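# Fit and lock the server's top cover

## Task

Close up the server by setting its top cover in place and locking it, making sure no tool remains inside. The cover locks once it is slid closed, either by pushing it firmly or while both release buttons are held down.

## Robot and tools

ROBOT. Two seven-joint arms, left_arm and right_arm, each ending in a two-finger gripper. Calibrated base positions in the scene frame: left_arm (-0.049, +0.349, 0) m, right_arm (+0.011, -0.308, 0) m, both turned only slightly about z. A two-camera stand is fixed behind the arms. Loose objects may occasionally get a brief shove from outside.

FRAMES. Scene frame: origin at table-top height, halfway between the nominal bases; +x points out over the table, +z up, and left_arm is on the +y side (this has nothing to do with left or right in the images). Positions, velocities, targets and the end_effector_position / end_effector_quat_wxyz readings use this frame, in metres. Offsets are measured along the axes of that arm's own Hand target. On the gripper, the fingers extend along +z and open and close along x; end_effector_position is the point between the pads, and the fingertips stick out 17.5 mm past it. Reported poses can be a few cm off, more at long reach.

execute_actions(actions, cameras). actions is a list of actions; each action is a table of at most 15 rows, one row per 1/30 s control step, and a short table repeats its final row up to step 15. Each row is one list of 18 numbers in [-1, 1] covering both arms: left dx, dy, dz, rx, ry, rz, left gripper position, force_limit, speed, followed by the same nine for the right arm. dx..rz are offsets, not poses: they count from the Hand target as it stood when that action began, and every row uses that same start, so repeating an offset moves the hand again. Scale: 1.0 = 0.6 m of translation or 180 degrees; rx, ry, rz form one rotation vector. To leave an arm alone, send six zeros for its pose and resend its last gripper numbers (a 0 there is a real command). cameras: list of names, ["all"], or []; with an empty actions list images come by default and the result shows the scene number and task.

Gripper numbers (absolute, not offsets): position +1 = fully open, 50 mm; about -0.65 = pads touching; -1 = close until something stops the fingers. force_limit per pad: -1 about 20 N, 0 about 102 N, +1 about 185 N (actual up to ~15 N more). speed: -1 = 20 mm/s, 0 = 85, +1 = 150. Both start at +1. New force_limit or speed only act after a position change of at least 0.01. object_status: 0 moving, 1 stopped while opening, 2 stopped while closing (a grip), 3 reached the requested opening or pads met (usually nothing held). Opening in mm is about (250 - position_measured) x 0.202. Keep the grasped part centred between the pads.

move(target, speed, blend, blocking, cameras). target is one 18-number row as above, or a list of up to 15 such rows; every row's offsets count from the same starting Hand targets. The gripper goes in a straight line; moves do not avoid obstacles or the other arm, and all must fit in 10 s. speed: path top speed in m/s, 0.002 to 0.5, default 0.25 (one value, or one per target). blend: corner rounding in metres per target, default 0 = stop at each. blocking=false returns after about 0.5 s while the move continues. The extra "move:" line reports done, off_target, moving, held or fault, plus limits=paced (pose clipped) or limits=held (steps withheld).

wait(seconds): 0 to 3600, sends nothing new; a running move keeps going. stop(): brakes a running move. zoom_image(camera, region): region [x0, y0, x1, y1] in pixels of that camera's latest image, at most 504 by 504. clear_fault(arm): "left_arm" or "right_arm", clears a reported torque fault. finished_scene(scene): integer, the current scene's number; final.

CAMERAS: cam_head_left, cam_head_right, cam_high, cam_left_wrist, cam_right_wrist, each 672x504. Calibrations are given; wrist images may lag while the arm moves.

RESULT LINES. Hand target is the last commanded pose after clipping; the hand often rests short of it, and the next offset counts from the Hand target, not the measured hand. Orientation commands are clipped to within 32 degrees of the current orientation each step. Joint torques, joint velocities ("within noise"), Flange force (gripper-frame outside force, includes held weight, noisy), Tool commands, MOTOR HOT and FAULT lines may appear.

AVOID. The arms are very stiff: a target a few mm beyond a firm contact pushes hard, so to stop pushing command a target back out. Slow down before contact. Torque limits: 104.5 N m on the four base-side joints, 51.3 N m on the three wrist-side joints; exceeding one, or straying 5 degrees from the plan, stops that arm until clear_fault. The clearance check may hold commands that bring the arms together, but contact between arms, or a gripper closing on the other arm's fingers, can fail the task. Hot motors (60 °C warning, 75 °C sag and forced rest) come from holding loads, stretching out or pushing against unreachable poses. Never drop parts, release them while moving, slam things, or let anything fall or be left off the table. The cover must stay locked with the robot hands off.

Each tool is called after ">>>" as a command line: name --argument value for each argument, lists and objects as JSON in quotes; but a table of rows of numbers goes row by row, as --pt "numbers of a row", without its own name.

## Session

>>> execute_actions --actions '[]'

Scene clock: 0.00 s.
left_arm: end_effector_position=(+0.2268, +0.5610, +0.3234) position_measured=4 object_status=3 end_effector_quat_wxyz=(-0.268, +0.477, +0.816, +0.185) | right_arm: end_effector_position=(+0.1764, -0.8143, +0.1237) position_measured=2 object_status=3 end_effector_quat_wxyz=(+0.220, +0.950, +0.185, +0.125)
Joint positions: left_arm=[-0.195 0.168 -0.006 1.779 -0.636 1.447 2.103] | right_arm=[1.636 0.494 -0.338 1.99 -0.3 0.231 1.998]
Joint velocities: within noise
Joint torques (N m): no reading
Flange force (N): no reading
Hand target: left_arm +0.2268, +0.5610, +0.3234; -0.268, +0.477, +0.816, +0.185 | right_arm +0.1764, -0.8143, +0.1237; +0.220, +0.950, +0.185, +0.125
Tool commands: left_gripper/position=+1.0 left_gripper/force_limit=+1.0 left_gripper/speed=+1.0 right_gripper/position=+1.0 right_gripper/force_limit=+1.0 right_gripper/speed=+1.0

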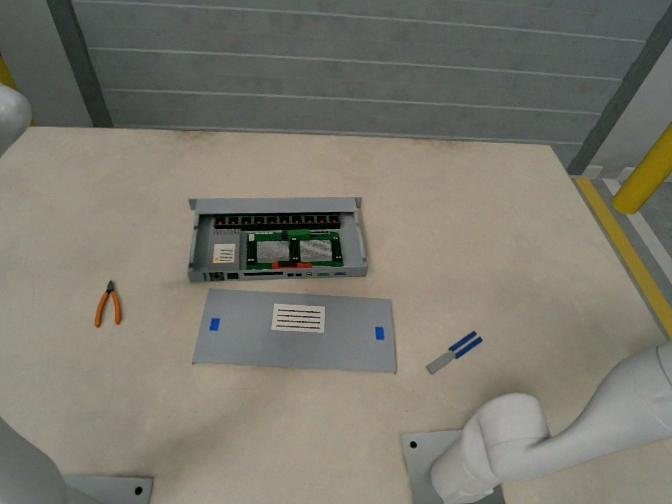

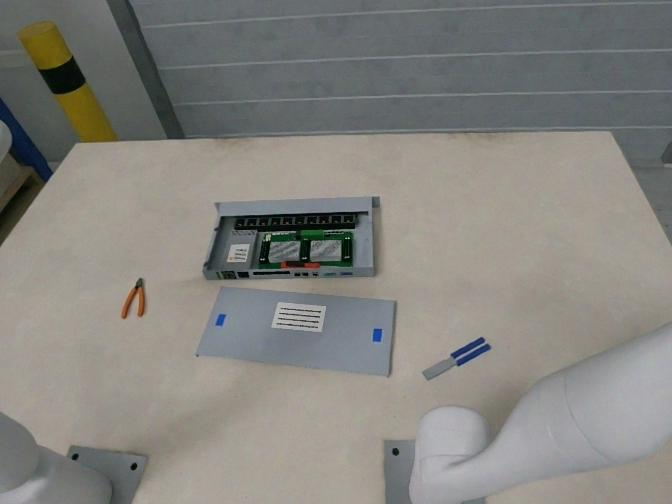

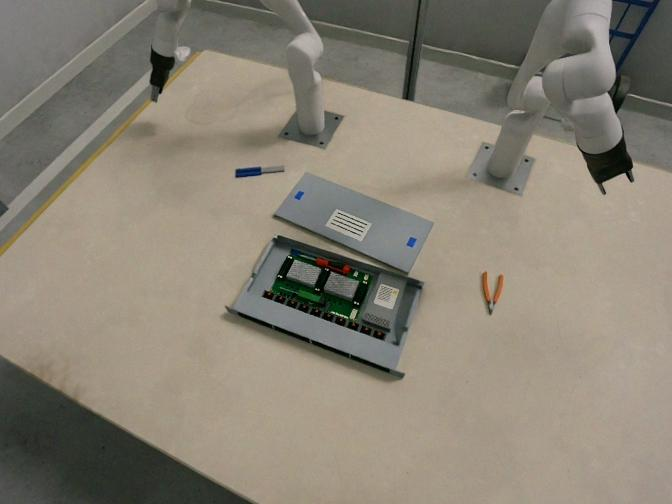

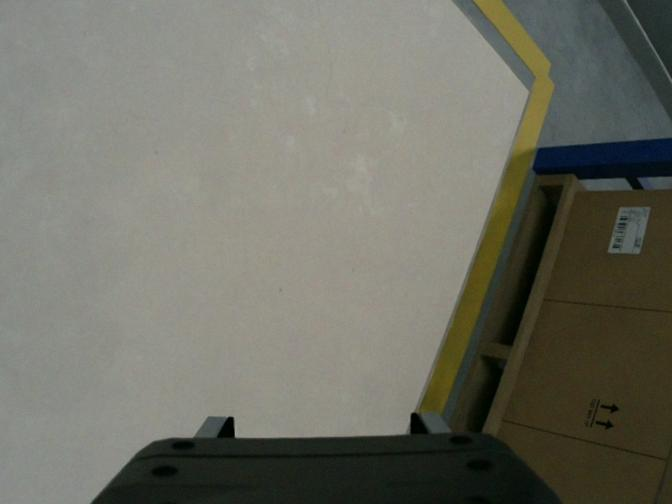

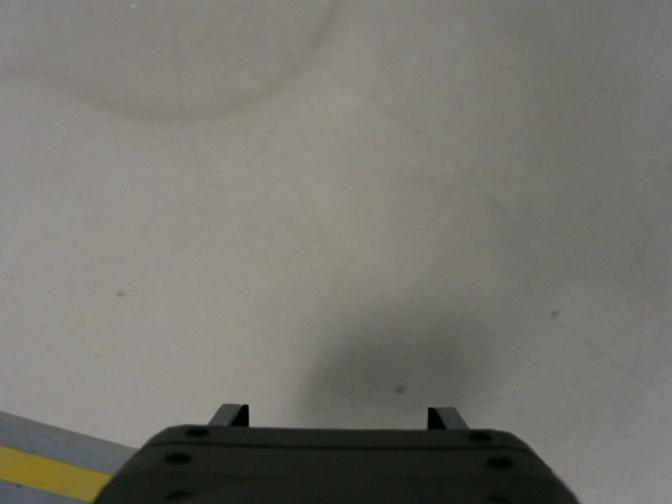

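>>> zoom_image --camera "cam_head_left" --region '[170, 180, 420, 390]'

>>> zoom_image --camera "cam_head_right" --region '[180, 180, 420, 390]'

>>> zoom_image --camera "cam_high" --region '[210, 150, 450, 390]'

Scaled by 2.016 from the camera's image (finer frame: 960x720).

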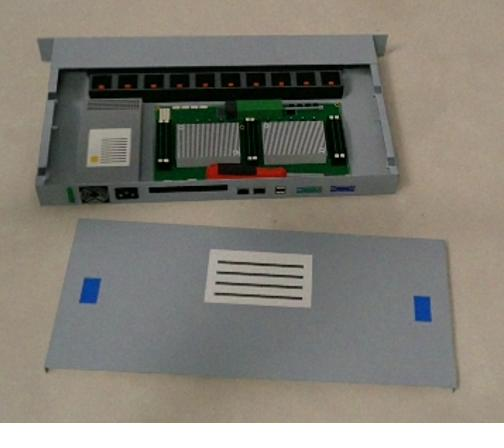

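Scaled by 2.100 from the camera's image (finer frame: 960x720).

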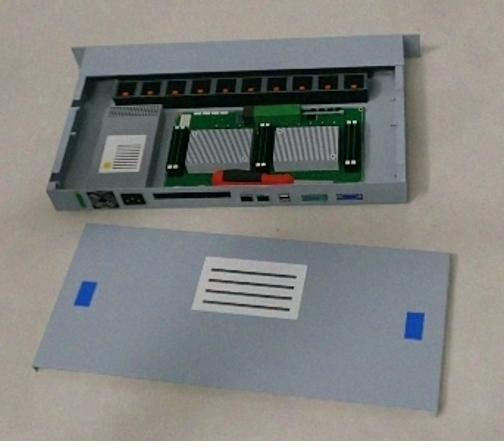

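Scaled by 2.100 from the camera's image (finer frame: 960x720).

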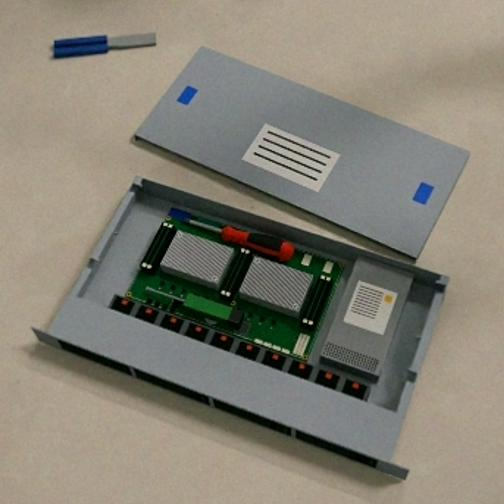

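>>> move --target '[0.0, 0.0, 0.0, 0.0, 0.0, 0.0, 1, 1, 1, 0,0,0,0,0,0,1,1,1]' --cameras '[]'

Scene clock: 75.07 s.
left_arm: end_effector_position=(+0.2268, +0.5610, +0.3234) position_measured=4 object_status=3 end_effector_quat_wxyz=(-0.268, +0.477, +0.816, +0.185) | right_arm: end_effector_position=(+0.1764, -0.8143, +0.1237) position_measured=2 object_status=3 end_effector_quat_wxyz=(+0.220, +0.950, +0.185, +0.125)
Joint positions: left_arm=[-0.195 0.168 -0.006 1.779 -0.636 1.447 2.103] | right_arm=[1.636 0.494 -0.338 1.99 -0.3 0.231 1.998]
Joint torques (N m): left_arm=[1.82 -11.63 0.86 -7.98 -1.72 1.12 0.26] | right_arm=[0.91 -15.56 -2.03 -6.57 -0.08 -1.35 -0.08]
Flange force (N): left_arm=[4.9 2.5 2.1] | right_arm=[4.1 5.1 -2.2]
Hand target: left_arm +0.2268, +0.5610, +0.3234; -0.268, +0.477, +0.816, +0.185 | right_arm +0.1764, -0.8143, +0.1237; +0.220, +0.950, +0.185, +0.125
Off the commanded pose: left_arm 0.000 m, 0 deg | right_arm 0.000 m, 0 deg.
move: done

>>> move --target '[-0.6667,-0.1507,-0.5853,-0.2477,-0.2578,0.0779,1,1,1,0.4562,-0.4552,-0.1148,0.470,-0.0111,0.1572,1,1,1]' --speed 0.4 --cameras '["cam_left_wrist","cam_right_wrist"]'

Scene clock: 88.20 s.
left_arm: end_effector_position=(+0.3992, +0.0500, +0.3499) position_measured=4 object_status=3 end_effector_quat_wxyz=(+0.242, +0.665, +0.664, +0.242) | right_arm: end_effector_position=(+0.3202, -0.4497, +0.0996) position_measured=2 object_status=3 end_effector_quat_wxyz=(-0.500, +0.866, +0.000, +0.000)
Joint positions: left_arm=[0.406 0.203 0.462 1.695 -0.795 0.941 2.846] | right_arm=[1.046 0.978 -0.187 1.554 -0.471 1.496 1.094]
Joint torques (N m): left_arm=[1.82 -14 1.96 -10.13 -1.54 -0.52 0.3] | right_arm=[0.86 -19.11 -2.8 -2.33 -1.25 2.53 -0.1]
Flange force (N): left_arm=[4.7 3.9 0.6] | right_arm=[2.0 -1.8 -2.2]
Hand target: left_arm +0.3992, +0.0500, +0.3499; +0.242, +0.665, +0.664, +0.242 | right_arm +0.3202, -0.4496, +0.0995; -0.500, +0.866, +0.000, +0.000
Off the commanded pose: left_arm 0.000 m, 0 deg | right_arm 0.000 m, 0 deg.
move: done
cam_left_wrist: T_world_to_cam=[[0.01774, 0.99907, 0.03935, -0.0693], [0.77436, -0.03862, 0.63157, -0.4641], [0.6325, 0.01927, -0.77432, 0.18498]] pos_world=[0.24361, 0.04775, 0.43907]
cam_right_wrist: T_world_to_cam=[[0.9998, 0.01285, -0.01538, -0.31326], [-0.00663, -0.51202, -0.85895, -0.09347], [-0.01892, 0.85888, -0.51183, 0.60973]] pos_world=[0.32411, -0.56751, 0.22697]

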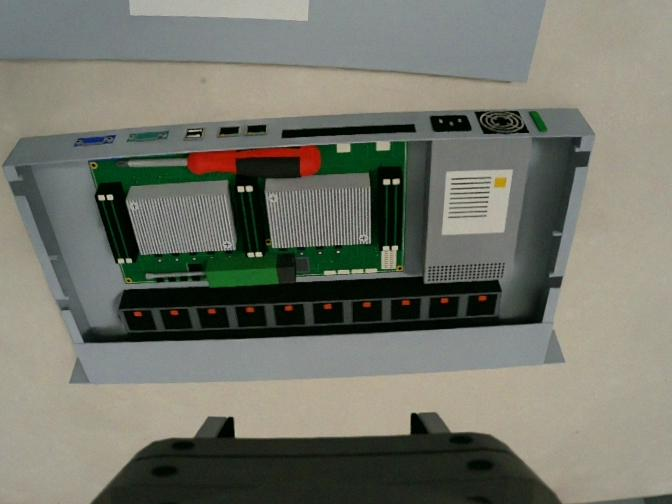

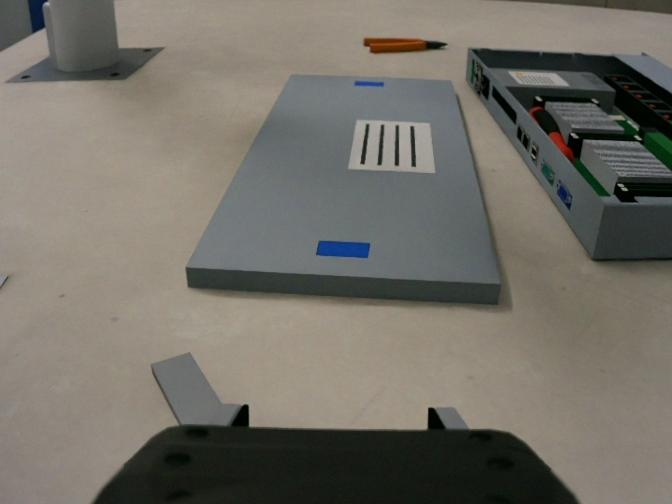

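>>> zoom_image --camera "cam_left_wrist" --region '[0, 90, 340, 390]'

>>> zoom_image --camera "cam_left_wrist" --region '[300, 90, 620, 390]'

>>> zoom_image --camera "cam_right_wrist" --region '[170, 50, 530, 320]'

Scaled by 1.482.

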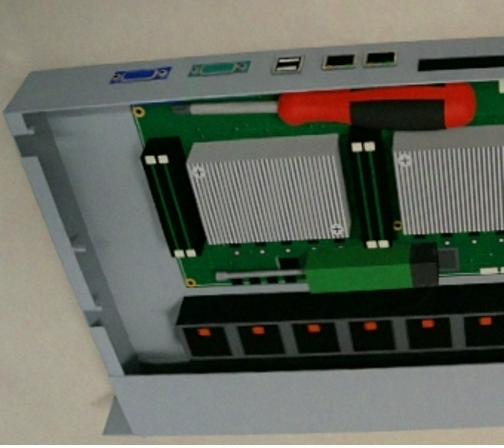

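Scaled by 1.575.

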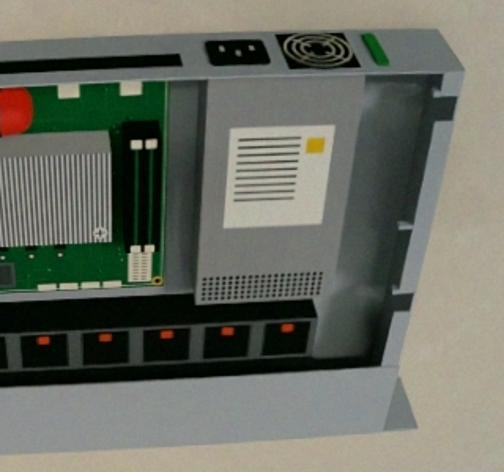

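Scaled by 1.400.

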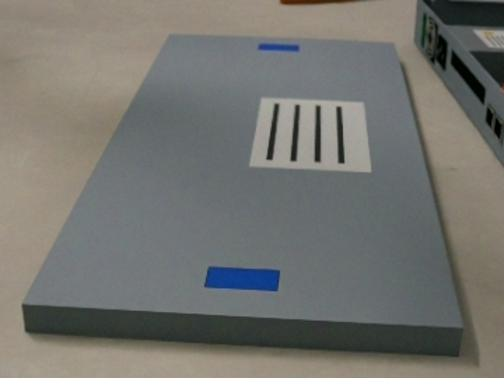

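>>> zoom_image --camera "cam_left_wrist" --region '[0, 120, 160, 390]'

>>> zoom_image --camera "cam_left_wrist" --region '[500, 90, 620, 390]'

>>> zoom_image --camera "cam_left_wrist" --region '[90, 130, 330, 300]'

>>> zoom_image --camera "cam_right_wrist" --region '[440, 30, 672, 280]'

Scaled by 1.867.

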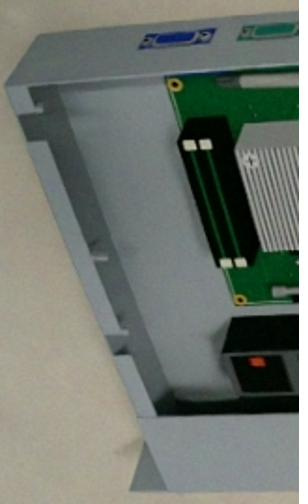

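Scaled by 1.680.

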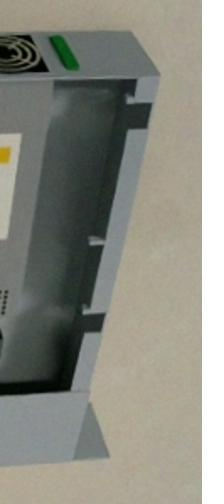

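Scaled by 2.100.

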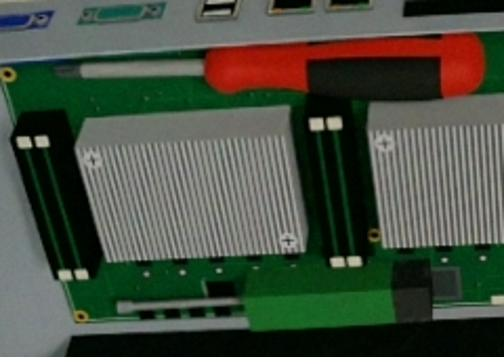

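Scaled by 2.016.

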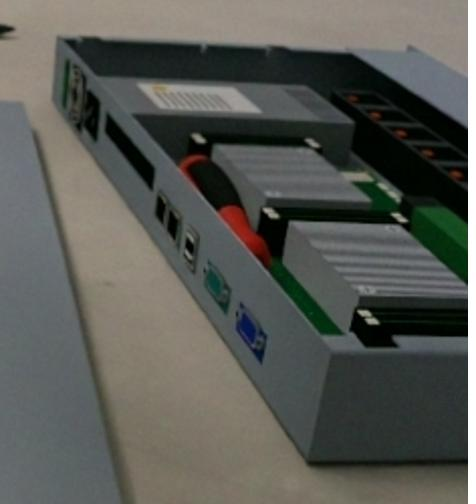

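>>> move --target '[0.0833,-0.3935,-0.0477,-0.0218,0.0218,0.4997,1,1,1,0.3663,-0.4737,0.4185,-0.3333,0,0,1,1,1]' --speed 0.4 --cameras '["cam_left_wrist","cam_right_wrist"]'

Scene clock: 269.03 s.
left_arm: end_effector_position=(+0.2000, +0.1001, +0.2202) position_measured=4 object_status=3 end_effector_quat_wxyz=(+0.000, +0.924, +0.000, +0.383) | right_arm: end_effector_position=(+0.5402, -0.0904, +0.2205) position_measured=2 object_status=3 end_effector_quat_wxyz=(-0.001, +1.000, +0.000, +0.000)
Joint positions: left_arm=[0.715 0.158 0.727 2.365 -1.155 1.011 2.325] | right_arm=[-0.366 0.677 -0.064 1.09 0.04 1.376 -0.46]
Joint torques (N m): left_arm=[1.85 -8.6 1.71 -5.65 -1.38 1.89 0.2] | right_arm=[0.86 -21.29 -0.37 -8.67 0.13 -0.16 -0.07]
Flange force (N): left_arm=[9.1 -3.0 2.0] | right_arm=[0.1 -1.6 -3.2]
Hand target: left_arm +0.2000, +0.1001, +0.2202; +0.000, +0.924, +0.000, +0.383 | right_arm +0.5402, -0.0903, +0.2205; -0.001, +1.000, +0.000, +0.000
Off the commanded pose: left_arm 0.000 m, 0 deg | right_arm 0.000 m, 0 deg.
move: done
cam_left_wrist: T_world_to_cam=[[0.69359, -0.03927, 0.7193, -0.29161], [-0.01789, -0.99914, -0.0373, 0.17593], [0.72015, 0.01301, -0.6937, 0.17493]] pos_world=[0.07943, 0.16205, 0.33767]
cam_right_wrist: T_world_to_cam=[[0.99979, -0.0072, -0.01932, -0.53701], [-0.00693, -0.99988, 0.01386, -0.0406], [-0.01942, -0.01372, -0.99972, 0.39615]] pos_world=[0.54431, -0.03903, 0.38623]

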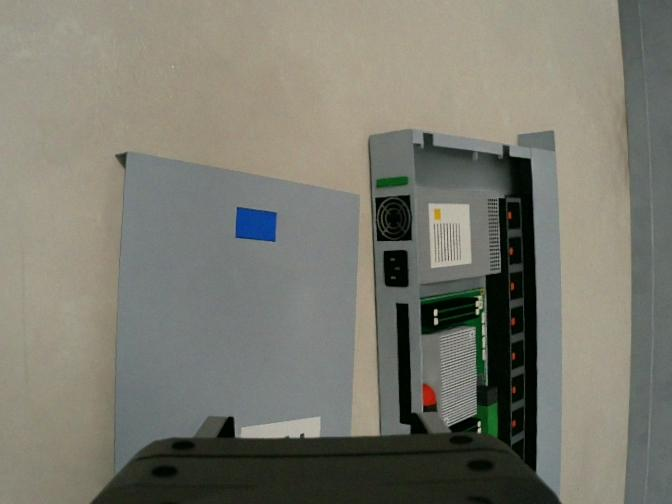

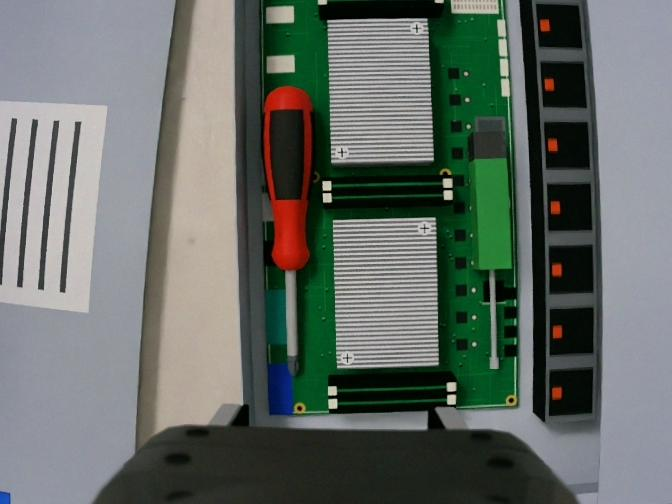

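>>> move --target '[-0.1768,0.2,0.1532,0,0.0833,0,1,1,1,-0.046,-0.0332,0.2008,0,0,-0.0094,-0.2,1,0]' --speed 0.3 --cameras '["cam_left_wrist","cam_right_wrist"]'

>>> zoom_image --camera "cam_right_wrist" --region '[150, 200, 520, 504]'

Scene clock: 344.17 s.
left_arm: end_effector_position=(+0.1899, -0.0198, +0.0801) position_measured=4 object_status=3 end_effector_quat_wxyz=(+0.000, +0.866, +0.000, +0.500) | right_arm: end_effector_position=(+0.5126, -0.0702, +0.1000) position_measured=182 object_status=3 end_effector_quat_wxyz=(-0.001, +1.000, +0.014, +0.000)
Joint positions: left_arm=[1.214 0.96 0.515 2.126 -1.546 1.464 3.023] | right_arm=[-0.409 0.747 -0.077 1.368 0.059 1.029 -0.502]
Joint torques (N m): left_arm=[1.94 -17.62 2.49 -0.47 -0.15 3.21 0.21] | right_arm=[0.79 -21.26 -0.47 -7.5 0.16 -0.18 -0.09]
Flange force (N): left_arm=[4.2 2.0 4.4] | right_arm=[0.3 -1.7 -3.1]
Hand target: left_arm +0.1898, -0.0198, +0.0801; +0.000, +0.866, +0.000, +0.500 | right_arm +0.5126, -0.0702, +0.1000; -0.001, +1.000, +0.014, +0.000
Off the commanded pose: left_arm 0.000 m, 0 deg | right_arm 0.000 m, 0 deg.
move: done
cam_left_wrist: T_world_to_cam=[[0.48384, -0.03901, 0.87429, -0.1612], [-0.00767, -0.99916, -0.04033, 0.0491], [0.87512, 0.01281, -0.48373, 0.04042]] pos_world=[0.04301, 0.04225, 0.16247]
cam_right_wrist: T_world_to_cam=[[0.99956, 0.02251, -0.0194, -0.50933], [0.02278, -0.99965, 0.01381, -0.03419], [-0.01908, -0.01424, -0.99972, 0.27521]] pos_world=[0.51514, -0.01879, 0.26573]

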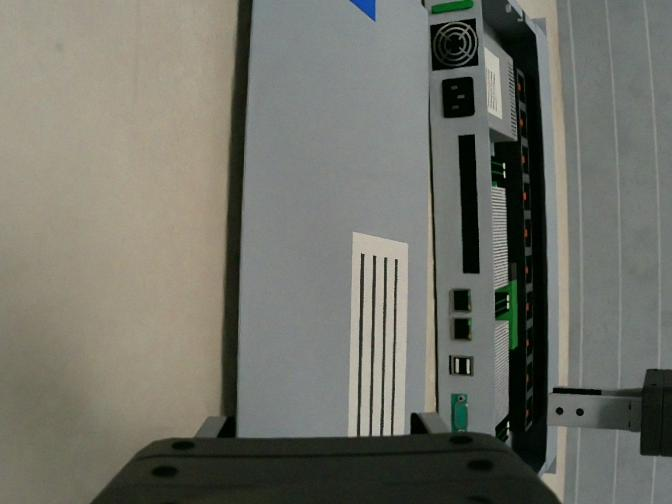

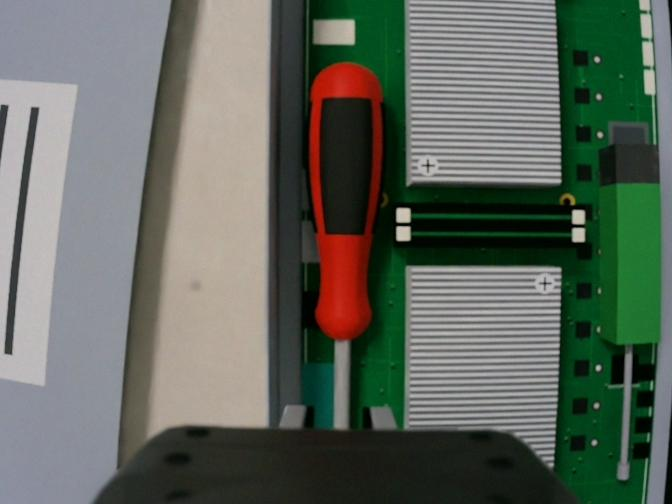

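Scaled by 1.362.

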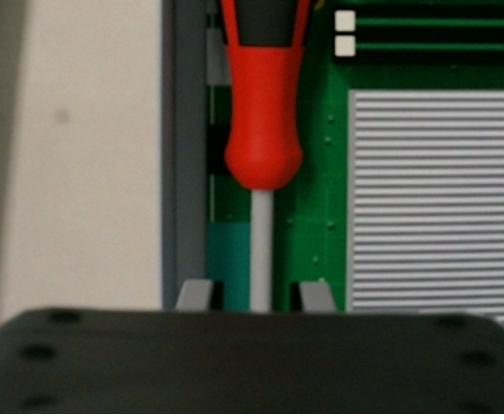

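>>> move --pt "0 0 0 0 0 0 1 1 1 0 0 0.0833 0 0 0 -0.37 1 0" --pt "0 0 0 0 0 0 1 1 1 0 0 0.12 0 0 0 -0.37 1 0" --speed '[0.15,0.05]' --blend '[0.005,0]' --cameras '["cam_right_wrist"]'

>>> zoom_image --camera "cam_right_wrist" --region '[220, 260, 460, 480]'

Scene clock: 369.33 s.
left_arm: end_effector_position=(+0.1898, -0.0197, +0.0801) position_measured=4 object_status=3 end_effector_quat_wxyz=(+0.000, +0.866, +0.000, +0.500) | right_arm: end_effector_position=(+0.5126, -0.0701, +0.0281) position_measured=208 object_status=3 end_effector_quat_wxyz=(-0.001, +1.000, +0.015, +0.000)
Joint positions: left_arm=[1.214 0.96 0.515 2.126 -1.546 1.464 3.023] | right_arm=[-0.411 0.848 -0.073 1.428 0.07 0.867 -0.511]
Joint torques (N m): left_arm=[1.93 -17.62 2.56 -0.58 -0.23 3.2 0.23] | right_arm=[0.64 -14.15 -0.48 -4.06 0.16 -0.67 -0.1]
Flange force (N): left_arm=[4.2 1.6 4.3] | right_arm=[-1.3 -0.8 -17.4]
Hand target: left_arm +0.1898, -0.0197, +0.0801; +0.000, +0.866, +0.000, +0.500 | right_arm +0.5125, -0.0701, +0.0280; -0.001, +1.000, +0.015, +0.000
Off the commanded pose: left_arm 0.000 m, 0 deg | right_arm 0.000 m, 0 deg.
move: done
cam_right_wrist: T_world_to_cam=[[0.99956, 0.02261, -0.01919, -0.51077], [0.02288, -0.99964, 0.01371, -0.03313], [-0.01888, -0.01414, -0.99972, 0.20323]] pos_world=[0.51514, -0.01869, 0.19383]

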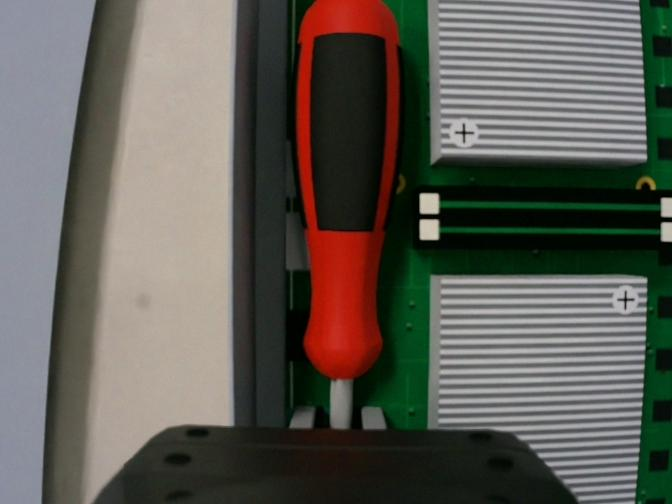

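Scaled by 2.100.

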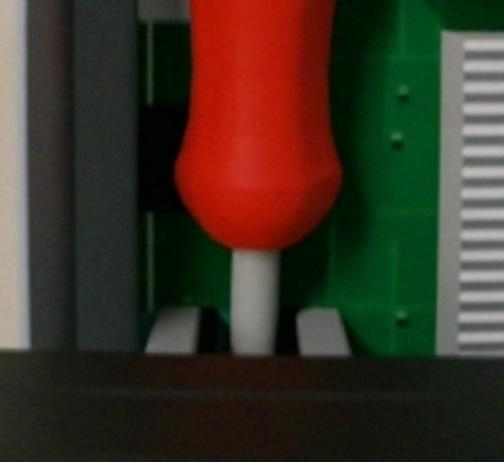

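>>> move --target '[0,0,0,0,0,0,1,1,1,0,0,-0.0037,0,0,0,-1,-0.5,-0.5]' --speed 0.03

Scene clock: 372.77 s.
left_arm: end_effector_position=(+0.1898, -0.0197, +0.0801) position_measured=4 object_status=3 end_effector_quat_wxyz=(+0.000, +0.866, +0.000, +0.500) | right_arm: end_effector_position=(+0.5126, -0.0701, +0.0302) position_measured=227 object_status=2 end_effector_quat_wxyz=(-0.001, +1.000, +0.014, +0.000)
Joint positions: left_arm=[1.214 0.96 0.515 2.126 -1.546 1.464 3.023] | right_arm=[-0.411 0.845 -0.073 1.427 0.07 0.872 -0.511]
Joint torques (N m): left_arm=[1.89 -17.59 2.5 -0.55 -0.17 3.17 0.27] | right_arm=[0.78 -22.17 -0.55 -6.72 0.12 -0.24 -0.11]
Flange force (N): left_arm=[4.3 1.8 4.2] | right_arm=[0.9 -2.0 -2.5]
Hand target: left_arm +0.1898, -0.0197, +0.0801; +0.000, +0.866, +0.000, +0.500 | right_arm +0.5126, -0.0701, +0.0302; -0.001, +1.000, +0.014, +0.000
Off the commanded pose: left_arm 0.000 m, 0 deg | right_arm 0.000 m, 0 deg.
move: done

>>> move --pt "-0.0257 -0.0428 0.0645 -0.0252 0.0833 0.0104 1 1 1 0 0 -0.15 0 0 0 -1 -0.5 -0.5" --pt "-0.0257 -0.0428 0.0645 -0.0252 0.0833 0.0104 1 1 1 -0.0057 0.6003 -0.15 0 0 0 -1 -0.5 -0.5" --pt "-0.0257 -0.0428 0.0645 -0.0252 0.0833 0.0104 1 1 1 -0.0057 0.6003 0.007 0 0 0 -1 -0.5 -0.5" --speed '[0.15,0.4,0.15]' --blend '[0.02,0.02,0]' --cameras '["cam_left_wrist","cam_right_wrist","cam_head_right"]'

Scene clock: 415.07 s.
left_arm: end_effector_position=(+0.2156, +0.0059, +0.0474) position_measured=4 object_status=3 end_effector_quat_wxyz=(+0.026, +0.793, -0.034, +0.608) | right_arm: end_effector_position=(+0.5196, -0.4303, +0.0256) position_measured=227 object_status=2 end_effector_quat_wxyz=(-0.001, +1.000, +0.014, +0.000)
Joint positions: left_arm=[1.352 1.248 0.316 2.185 -1.695 1.641 3.372] | right_arm=[0.251 0.796 -0.045 1.561 0.044 0.786 0.183]
Joint torques (N m): left_arm=[1.92 -17.51 0.87 2.53 0.98 3.49 0.25] | right_arm=[0.77 -20.84 -0.29 -6.19 0.12 -0.15 -0.06]
Flange force (N): left_arm=[2.5 2.2 6.0] | right_arm=[1.3 -1.3 -2.6]
Hand target: left_arm +0.2156, +0.0059, +0.0474; +0.026, +0.793, -0.034, +0.608 | right_arm +0.5196, -0.4303, +0.0256; -0.001, +1.000, +0.014, +0.000
Off the commanded pose: left_arm 0.000 m, 0 deg | right_arm 0.000 m, 0 deg.
move: done
cam_left_wrist: T_world_to_cam=[[0.23689, -0.05934, 0.96972, -0.09519], [-0.08248, -0.99576, -0.04078, 0.08976], [0.96803, -0.07033, -0.24078, -0.02942]] pos_world=[0.05843, 0.08166, 0.08888]
cam_right_wrist: T_world_to_cam=[[0.99956, 0.02251, -0.0193, -0.50969], [0.02278, -0.99965, 0.01381, -0.39319], [-0.01898, -0.01424, -0.99972, 0.19579]] pos_world=[0.52214, -0.37879, 0.19133]
Images, in order (width x height): cam_head_right 672x504, cam_left_wrist 672x504, cam_right_wrist 672x504.

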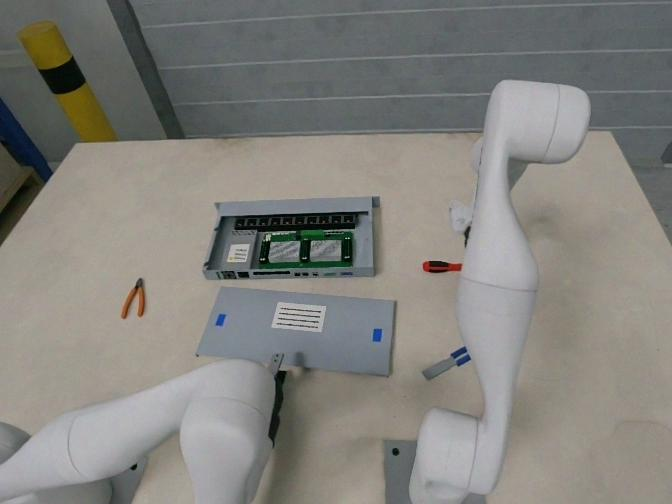

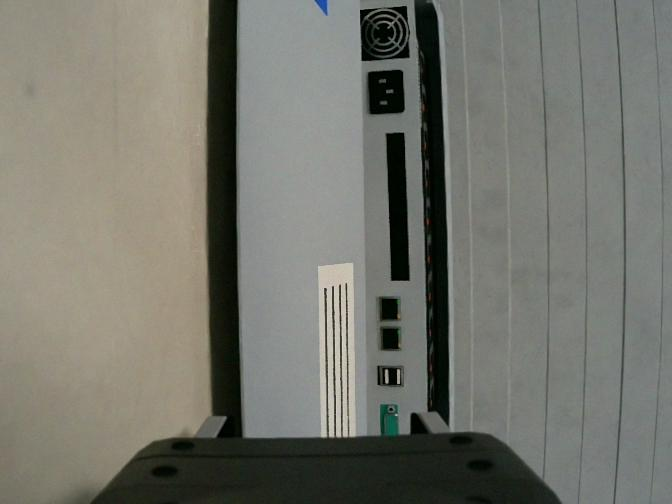

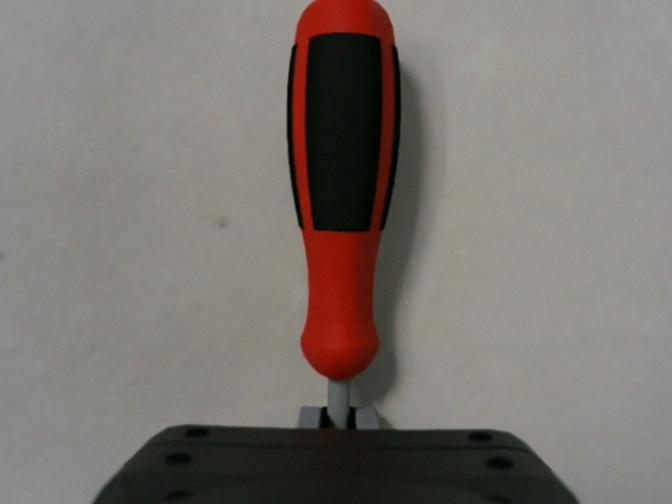

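>>> move --target '[0,0,0,0,0,0,1,1,1,0,0,0.0075,0,0,0,-1,-0.5,-0.5]' --speed 0.03

Scene clock: 418.57 s.
left_arm: end_effector_position=(+0.2156, +0.0059, +0.0474) position_measured=4 object_status=3 end_effector_quat_wxyz=(+0.026, +0.793, -0.034, +0.608) | right_arm: end_effector_position=(+0.5196, -0.4303, +0.0211) position_measured=227 object_status=2 end_effector_quat_wxyz=(-0.001, +1.000, +0.015, +0.000)
Joint positions: left_arm=[1.352 1.248 0.316 2.185 -1.695 1.641 3.372] | right_arm=[0.251 0.804 -0.045 1.563 0.044 0.776 0.182]
Joint torques (N m): left_arm=[1.96 -17.54 0.76 2.54 0.92 3.45 0.26] | right_arm=[0.82 -20.89 -0.26 -6.03 0.12 -0.15 -0.07]
Flange force (N): left_arm=[2.5 2.3 5.8] | right_arm=[1.8 -1.3 -2.6]
Hand target: left_arm +0.2156, +0.0059, +0.0474; +0.026, +0.793, -0.034, +0.608 | right_arm +0.5196, -0.4303, +0.0211; -0.001, +1.000, +0.015, +0.000
Off the commanded pose: left_arm 0.000 m, 0 deg | right_arm 0.000 m, 0 deg.
move: done

>>> move --target '[0,0,0,0,0,0,1,1,1,0,0,0.0042,0,0,0,-1,-0.5,-0.5]' --speed 0.02

Scene clock: 421.30 s.
left_arm: end_effector_position=(+0.2156, +0.0059, +0.0474) position_measured=4 object_status=3 end_effector_quat_wxyz=(+0.026, +0.793, -0.034, +0.608) | right_arm: end_effector_position=(+0.5196, -0.4303, +0.0187) position_measured=227 object_status=2 end_effector_quat_wxyz=(-0.001, +1.000, +0.015, +0.000)
Joint positions: left_arm=[1.352 1.248 0.316 2.185 -1.695 1.641 3.372] | right_arm=[0.251 0.808 -0.044 1.564 0.045 0.771 0.182]
Joint torques (N m): left_arm=[1.91 -17.5 0.71 2.59 0.93 3.46 0.25] | right_arm=[1.02 2.38 -0.07 -1.4 0.29 -3.85 -0.04]
Flange force (N): left_arm=[2.5 2.4 5.7] | right_arm=[-9.6 -4.9 -52.7]
Hand target: left_arm +0.2156, +0.0059, +0.0474; +0.026, +0.793, -0.034, +0.608 | right_arm +0.5196, -0.4303, +0.0186; -0.001, +1.000, +0.015, +0.000
Off the commanded pose: left_arm 0.000 m, 0 deg | right_arm 0.000 m, 0 deg.
move: done

>>> move --target '[0,0,0,0,0,0,1,1,1,0,0,-0.0028,0,0,0,-1,-0.5,-0.5]' --speed 0.02

Scene clock: 424.87 s.
left_arm: end_effector_position=(+0.2156, +0.0059, +0.0474) position_measured=4 object_status=3 end_effector_quat_wxyz=(+0.026, +0.793, -0.034, +0.608) | right_arm: end_effector_position=(+0.5195, -0.4303, +0.0202) position_measured=227 object_status=2 end_effector_quat_wxyz=(-0.001, +1.000, +0.015, +0.000)
Joint positions: left_arm=[1.352 1.248 0.316 2.185 -1.695 1.641 3.372] | right_arm=[0.251 0.805 -0.045 1.563 0.044 0.775 0.182]
Joint torques (N m): left_arm=[1.96 -17.55 0.82 2.59 0.9 3.45 0.24] | right_arm=[0.82 -16.59 -0.24 -3.31 0.05 0.57 -0.07]
Flange force (N): left_arm=[2.4 2.3 5.8] | right_arm=[3.6 -0.8 -9.7]
Hand target: left_arm +0.2156, +0.0059, +0.0474; +0.026, +0.793, -0.034, +0.608 | right_arm +0.5196, -0.4303, +0.0203; -0.001, +1.000, +0.015, +0.000
Off the commanded pose: left_arm 0.000 m, 0 deg | right_arm 0.000 m, 0 deg.
move: done

>>> move --pt "0 0 0 0 0 0 1 1 1 0 0 -0.001 0 0 0 -0.1 -0.5 -0.5" --pt "-0.006 0 0.0016 0 0 0 1 1 1 0 0 -0.166 0 0 0 -0.2 -0.5 -0.5" --pt "-0.0119 0 0.0032 0 0 0 1 1 1 0.192 -0.592 -0.166 0 0 0 -0.2 -0.5 -0.5" --pt "-0.0119 0 0.0032 0 0 0 1 1 1 0.192 -0.592 -0.1167 0 0 0 -0.2 -0.5 -0.5" --speed '[0.03,0.15,0.4,0.15]' --blend '[0,0.02,0.02,0]' --cameras '["cam_left_wrist","cam_right_wrist"]'

>>> zoom_image --camera "cam_left_wrist" --region '[170, 330, 370, 504]'

>>> zoom_image --camera "cam_right_wrist" --region '[220, 260, 460, 480]'

Scene clock: 453.03 s.
left_arm: end_effector_position=(+0.2157, +0.0060, +0.0400) position_measured=4 object_status=3 end_effector_quat_wxyz=(+0.026, +0.793, -0.034, +0.608) | right_arm: end_effector_position=(+0.6245, -0.0720, +0.0906) position_measured=182 object_status=3 end_effector_quat_wxyz=(+0.000, +1.000, +0.014, +0.000)
Joint positions: left_arm=[1.354 1.268 0.311 2.174 -1.701 1.641 3.381] | right_arm=[-0.349 1.005 -0.056 0.851 0.049 1.287 -0.399]
Joint torques (N m): left_arm=[1.95 -17.56 0.77 2.65 0.91 3.44 0.27] | right_arm=[0.75 -26.33 -0.2 -8.67 0.12 -0.19 -0.07]
Flange force (N): left_arm=[2.5 2.4 5.7] | right_arm=[1.9 -1.9 -2.1]
Hand target: left_arm +0.2157, +0.0060, +0.0400; +0.026, +0.793, -0.034, +0.608 | right_arm +0.6244, -0.0720, +0.0907; -0.001, +1.000, +0.014, +0.000
Off the commanded pose: left_arm 0.000 m, 0 deg | right_arm 0.000 m, 0 deg.
move: done; blend cut to 0 m at target 2, 0.0148 m at target 3
cam_left_wrist: T_world_to_cam=[[0.2369, -0.05931, 0.96972, -0.08802], [-0.08238, -0.99577, -0.04078, 0.08945], [0.96803, -0.07023, -0.24078, -0.03121]] pos_world=[0.05843, 0.08166, 0.08148]
cam_right_wrist: T_world_to_cam=[[0.99956, 0.02251, -0.0194, -0.62133], [0.02278, -0.99964, 0.01401, -0.03836], [-0.01908, -0.01444, -0.99971, 0.26792]] pos_world=[0.62704, -0.02049, 0.25633]

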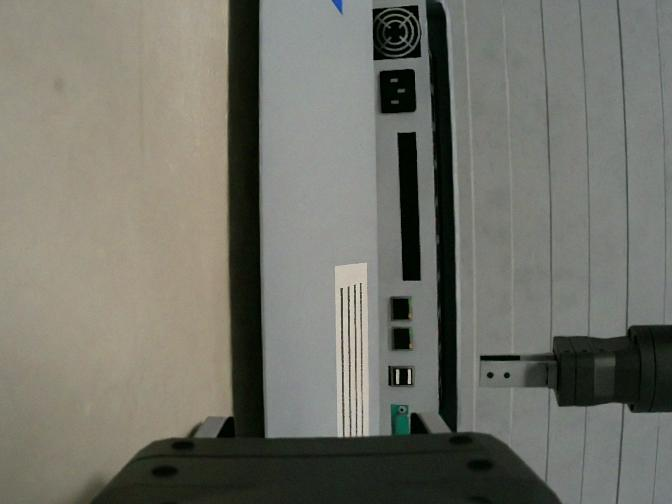

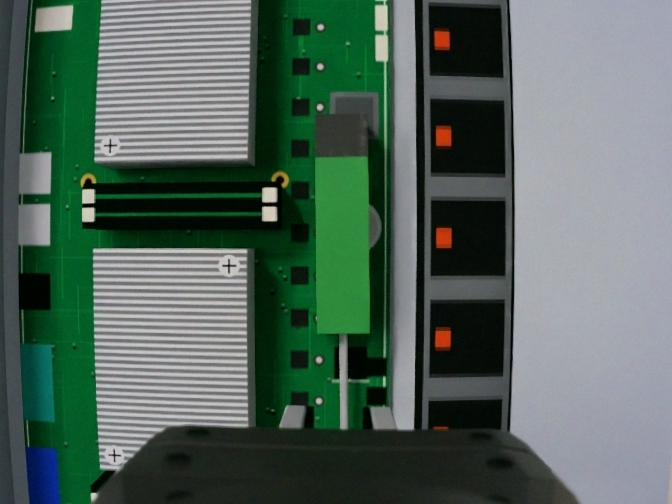

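Scaled by 2.520.

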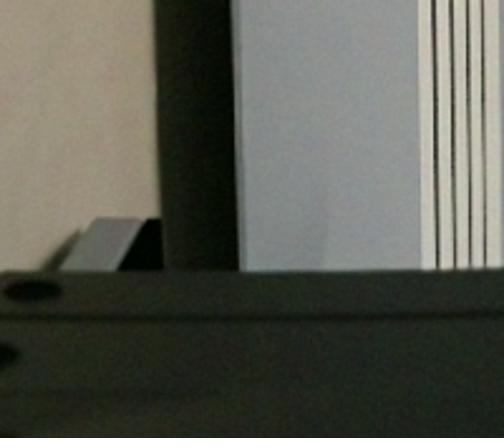

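Scaled by 2.100.

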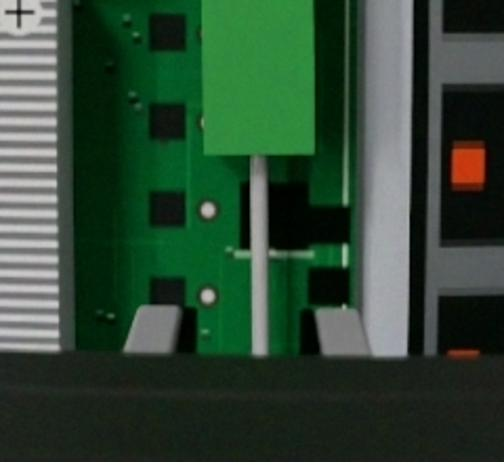

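>>> move --pt "0.006 0 0.022 0 0 0 1 1 1 0.0013 0 0.08 0 0 0 -0.32 -0.5 -0.5" --pt "0.01 0 0.037 0 0 0 1 1 1 0.0013 0 0.1003 0 0 0 -0.32 -0.5 -0.5" --speed '[0.12,0.04]' --blend '[0.004,0]' --cameras '["cam_left_wrist","cam_right_wrist"]'

>>> zoom_image --camera "cam_left_wrist" --region '[170, 330, 370, 504]'

>>> zoom_image --camera "cam_right_wrist" --region '[220, 260, 460, 480]'

Scene clock: 463.17 s.
left_arm: end_effector_position=(+0.2386, +0.0040, +0.0400) position_measured=4 object_status=3 end_effector_quat_wxyz=(+0.026, +0.793, -0.034, +0.608) | right_arm: end_effector_position=(+0.6252, -0.0719, +0.0305) position_measured=200 object_status=3 end_effector_quat_wxyz=(-0.001, +1.000, +0.014, +0.000)
Joint positions: left_arm=[1.307 1.259 0.279 2.177 -1.761 1.624 3.365] | right_arm=[-0.347 1.071 -0.057 0.909 0.053 1.163 -0.402]
Joint torques (N m): left_arm=[1.88 -17.75 0.58 2.48 0.89 3.47 0.21] | right_arm=[0.76 -25.88 -0.22 -8.05 0.16 -0.18 -0.07]
Flange force (N): left_arm=[2.4 1.8 5.7] | right_arm=[1.2 -1.7 -2.9]
Hand target: left_arm +0.2386, +0.0040, +0.0400; +0.026, +0.793, -0.034, +0.608 | right_arm +0.6252, -0.0719, +0.0305; -0.001, +1.000, +0.014, +0.000
Off the commanded pose: left_arm 0.000 m, 0 deg | right_arm 0.000 m, 0 deg.
move: done
cam_left_wrist: T_world_to_cam=[[0.23689, -0.05934, 0.96972, -0.09356], [-0.08248, -0.99576, -0.04078, 0.08936], [0.96803, -0.07033, -0.24078, -0.05351]] pos_world=[0.08133, 0.07966, 0.08148]
cam_right_wrist: T_world_to_cam=[[0.99956, 0.02251, -0.0194, -0.62319], [0.02278, -0.99965, 0.01381, -0.03739], [-0.01908, -0.01424, -0.99972, 0.20786]] pos_world=[0.62774, -0.02039, 0.19623]

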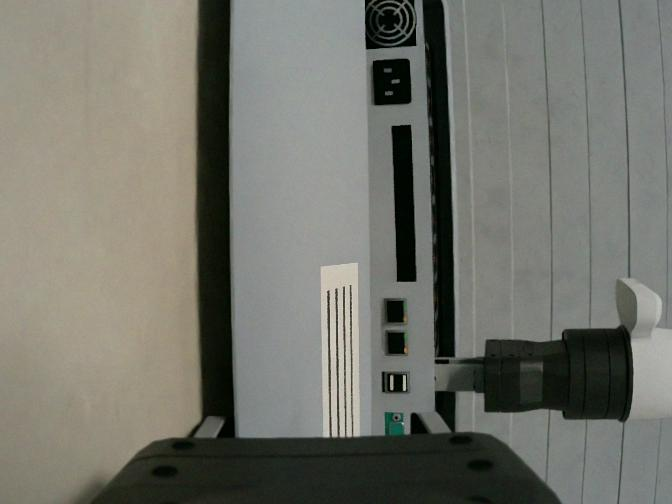

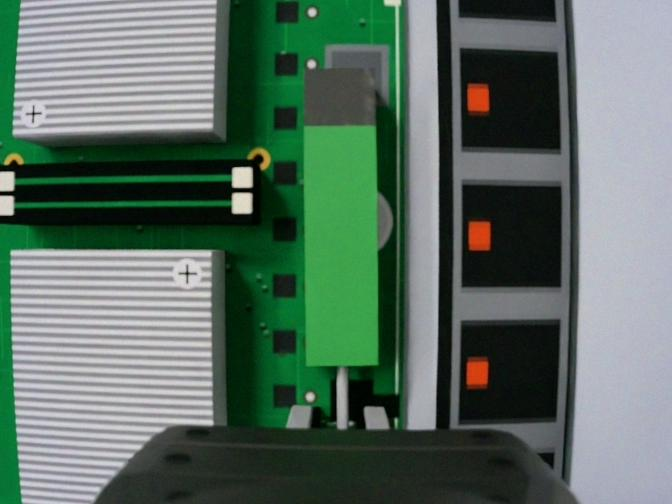

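Scaled by 2.520.

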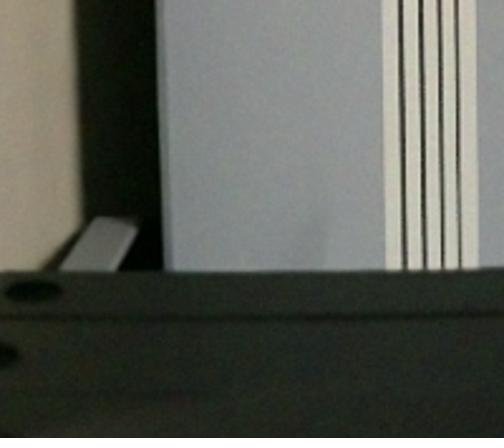

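Scaled by 2.100.

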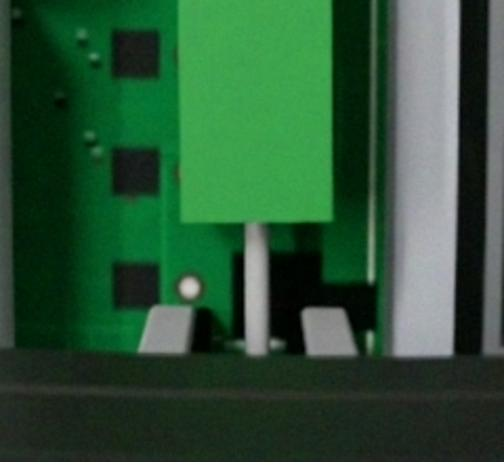

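>>> move --pt "0 0 0 0 0 0 1 1 1 0 0 -0.001 0 0 0 -1 -0.5 -0.5" --pt "0.0709 0 -0.0078 0 -0.0278 0 1 1 1 0 0 -0.1658 0 0 0 -1 -0.5 -0.5" --pt "0.0709 0 -0.0078 0 -0.0278 0 1 1 1 -0.0599 0.5954 -0.1658 0 0 0 -1 -0.5 -0.5" --pt "0.0709 0 -0.0078 0 -0.0278 0 1 1 1 -0.0599 0.5954 0.01 0 0 0 -1 -0.5 -0.5" --speed '[0.03,0.07,0.4,0.15]' --blend '[0,0,0.02,0]' --cameras '["cam_left_wrist","cam_right_wrist","cam_high"]'

>>> zoom_image --camera "cam_high" --region '[180, 100, 460, 390]'

>>> zoom_image --camera "cam_left_wrist" --region '[130, 300, 470, 504]'

Scene clock: 486.27 s.
left_arm: end_effector_position=(+0.2451, +0.0034, +0.0823) position_measured=3 object_status=3 end_effector_quat_wxyz=(+0.024, +0.819, -0.035, +0.573) | right_arm: end_effector_position=(+0.5996, -0.4300, +0.0241) position_measured=242 object_status=2 end_effector_quat_wxyz=(-0.001, +1.000, +0.014, +0.000)
Joint positions: left_arm=[1.23 1.064 0.338 2.259 -1.766 1.539 3.237] | right_arm=[0.225 0.944 -0.053 1.223 0.051 0.977 0.159]
Joint torques (N m): left_arm=[2.08 -18.73 0.5 1.33 0.59 4.57 0.28] | right_arm=[0.77 -23.88 -0.27 -7.2 0.13 -0.13 -0.15]
Flange force (N): left_arm=[0.5 1.8 7.5] | right_arm=[1.9 -0.8 -2.5]
Hand target: left_arm +0.2451, +0.0034, +0.0823; +0.024, +0.819, -0.035, +0.573 | right_arm +0.5996, -0.4300, +0.0241; -0.001, +1.000, +0.015, +0.000
Off the commanded pose: left_arm 0.000 m, 0 deg | right_arm 0.000 m, 0 deg.
move: done
cam_left_wrist: T_world_to_cam=[[0.32021, -0.0664, 0.94502, -0.15459], [-0.08589, -0.99547, -0.04084, 0.09196], [0.94344, -0.06809, -0.32447, -0.03672]] pos_world=[0.09204, 0.07878, 0.13793]
cam_right_wrist: T_world_to_cam=[[0.99956, 0.02251, -0.0194, -0.58967], [0.02278, -0.99965, 0.01381, -0.3948], [-0.01908, -0.01424, -0.99972, 0.19587]] pos_world=[0.60214, -0.37859, 0.18983]
Images, in order (width x height): cam_high 672x504, cam_left_wrist 672x504, cam_right_wrist 672x504.

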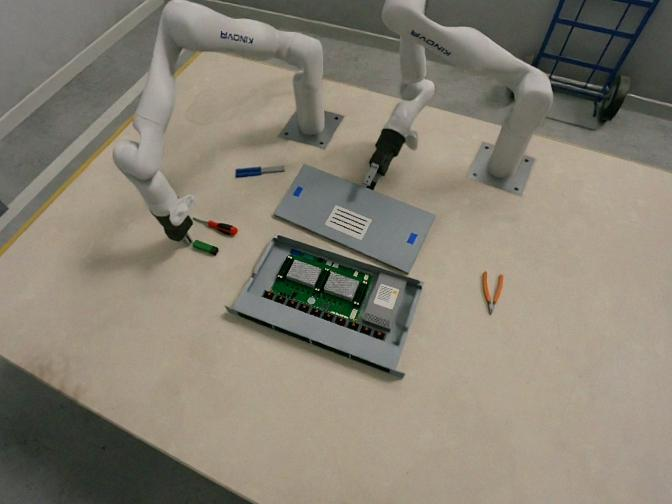

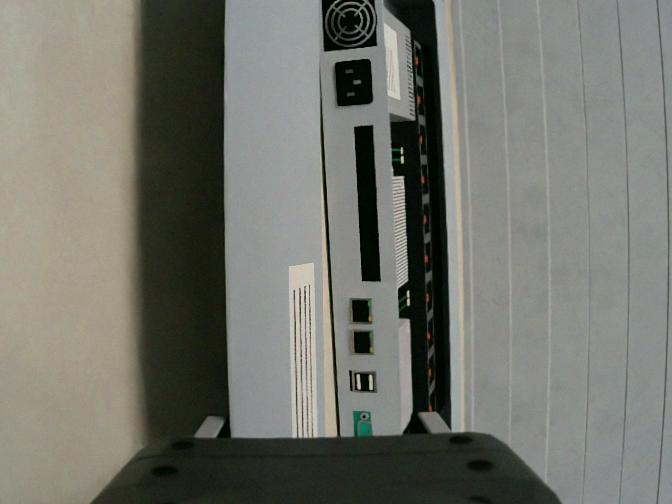

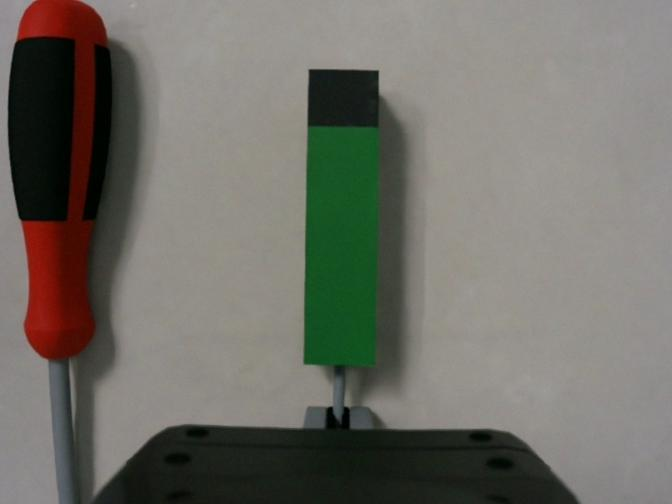

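Scaled by 1.738 from the camera's image (finer frame: 960x720).

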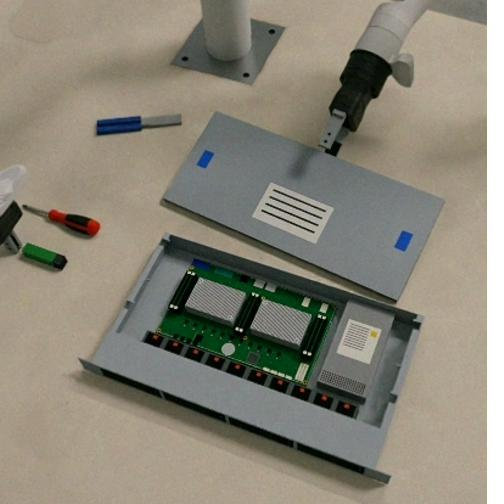

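Scaled by 1.482.

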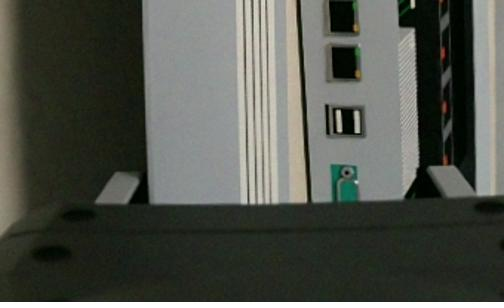

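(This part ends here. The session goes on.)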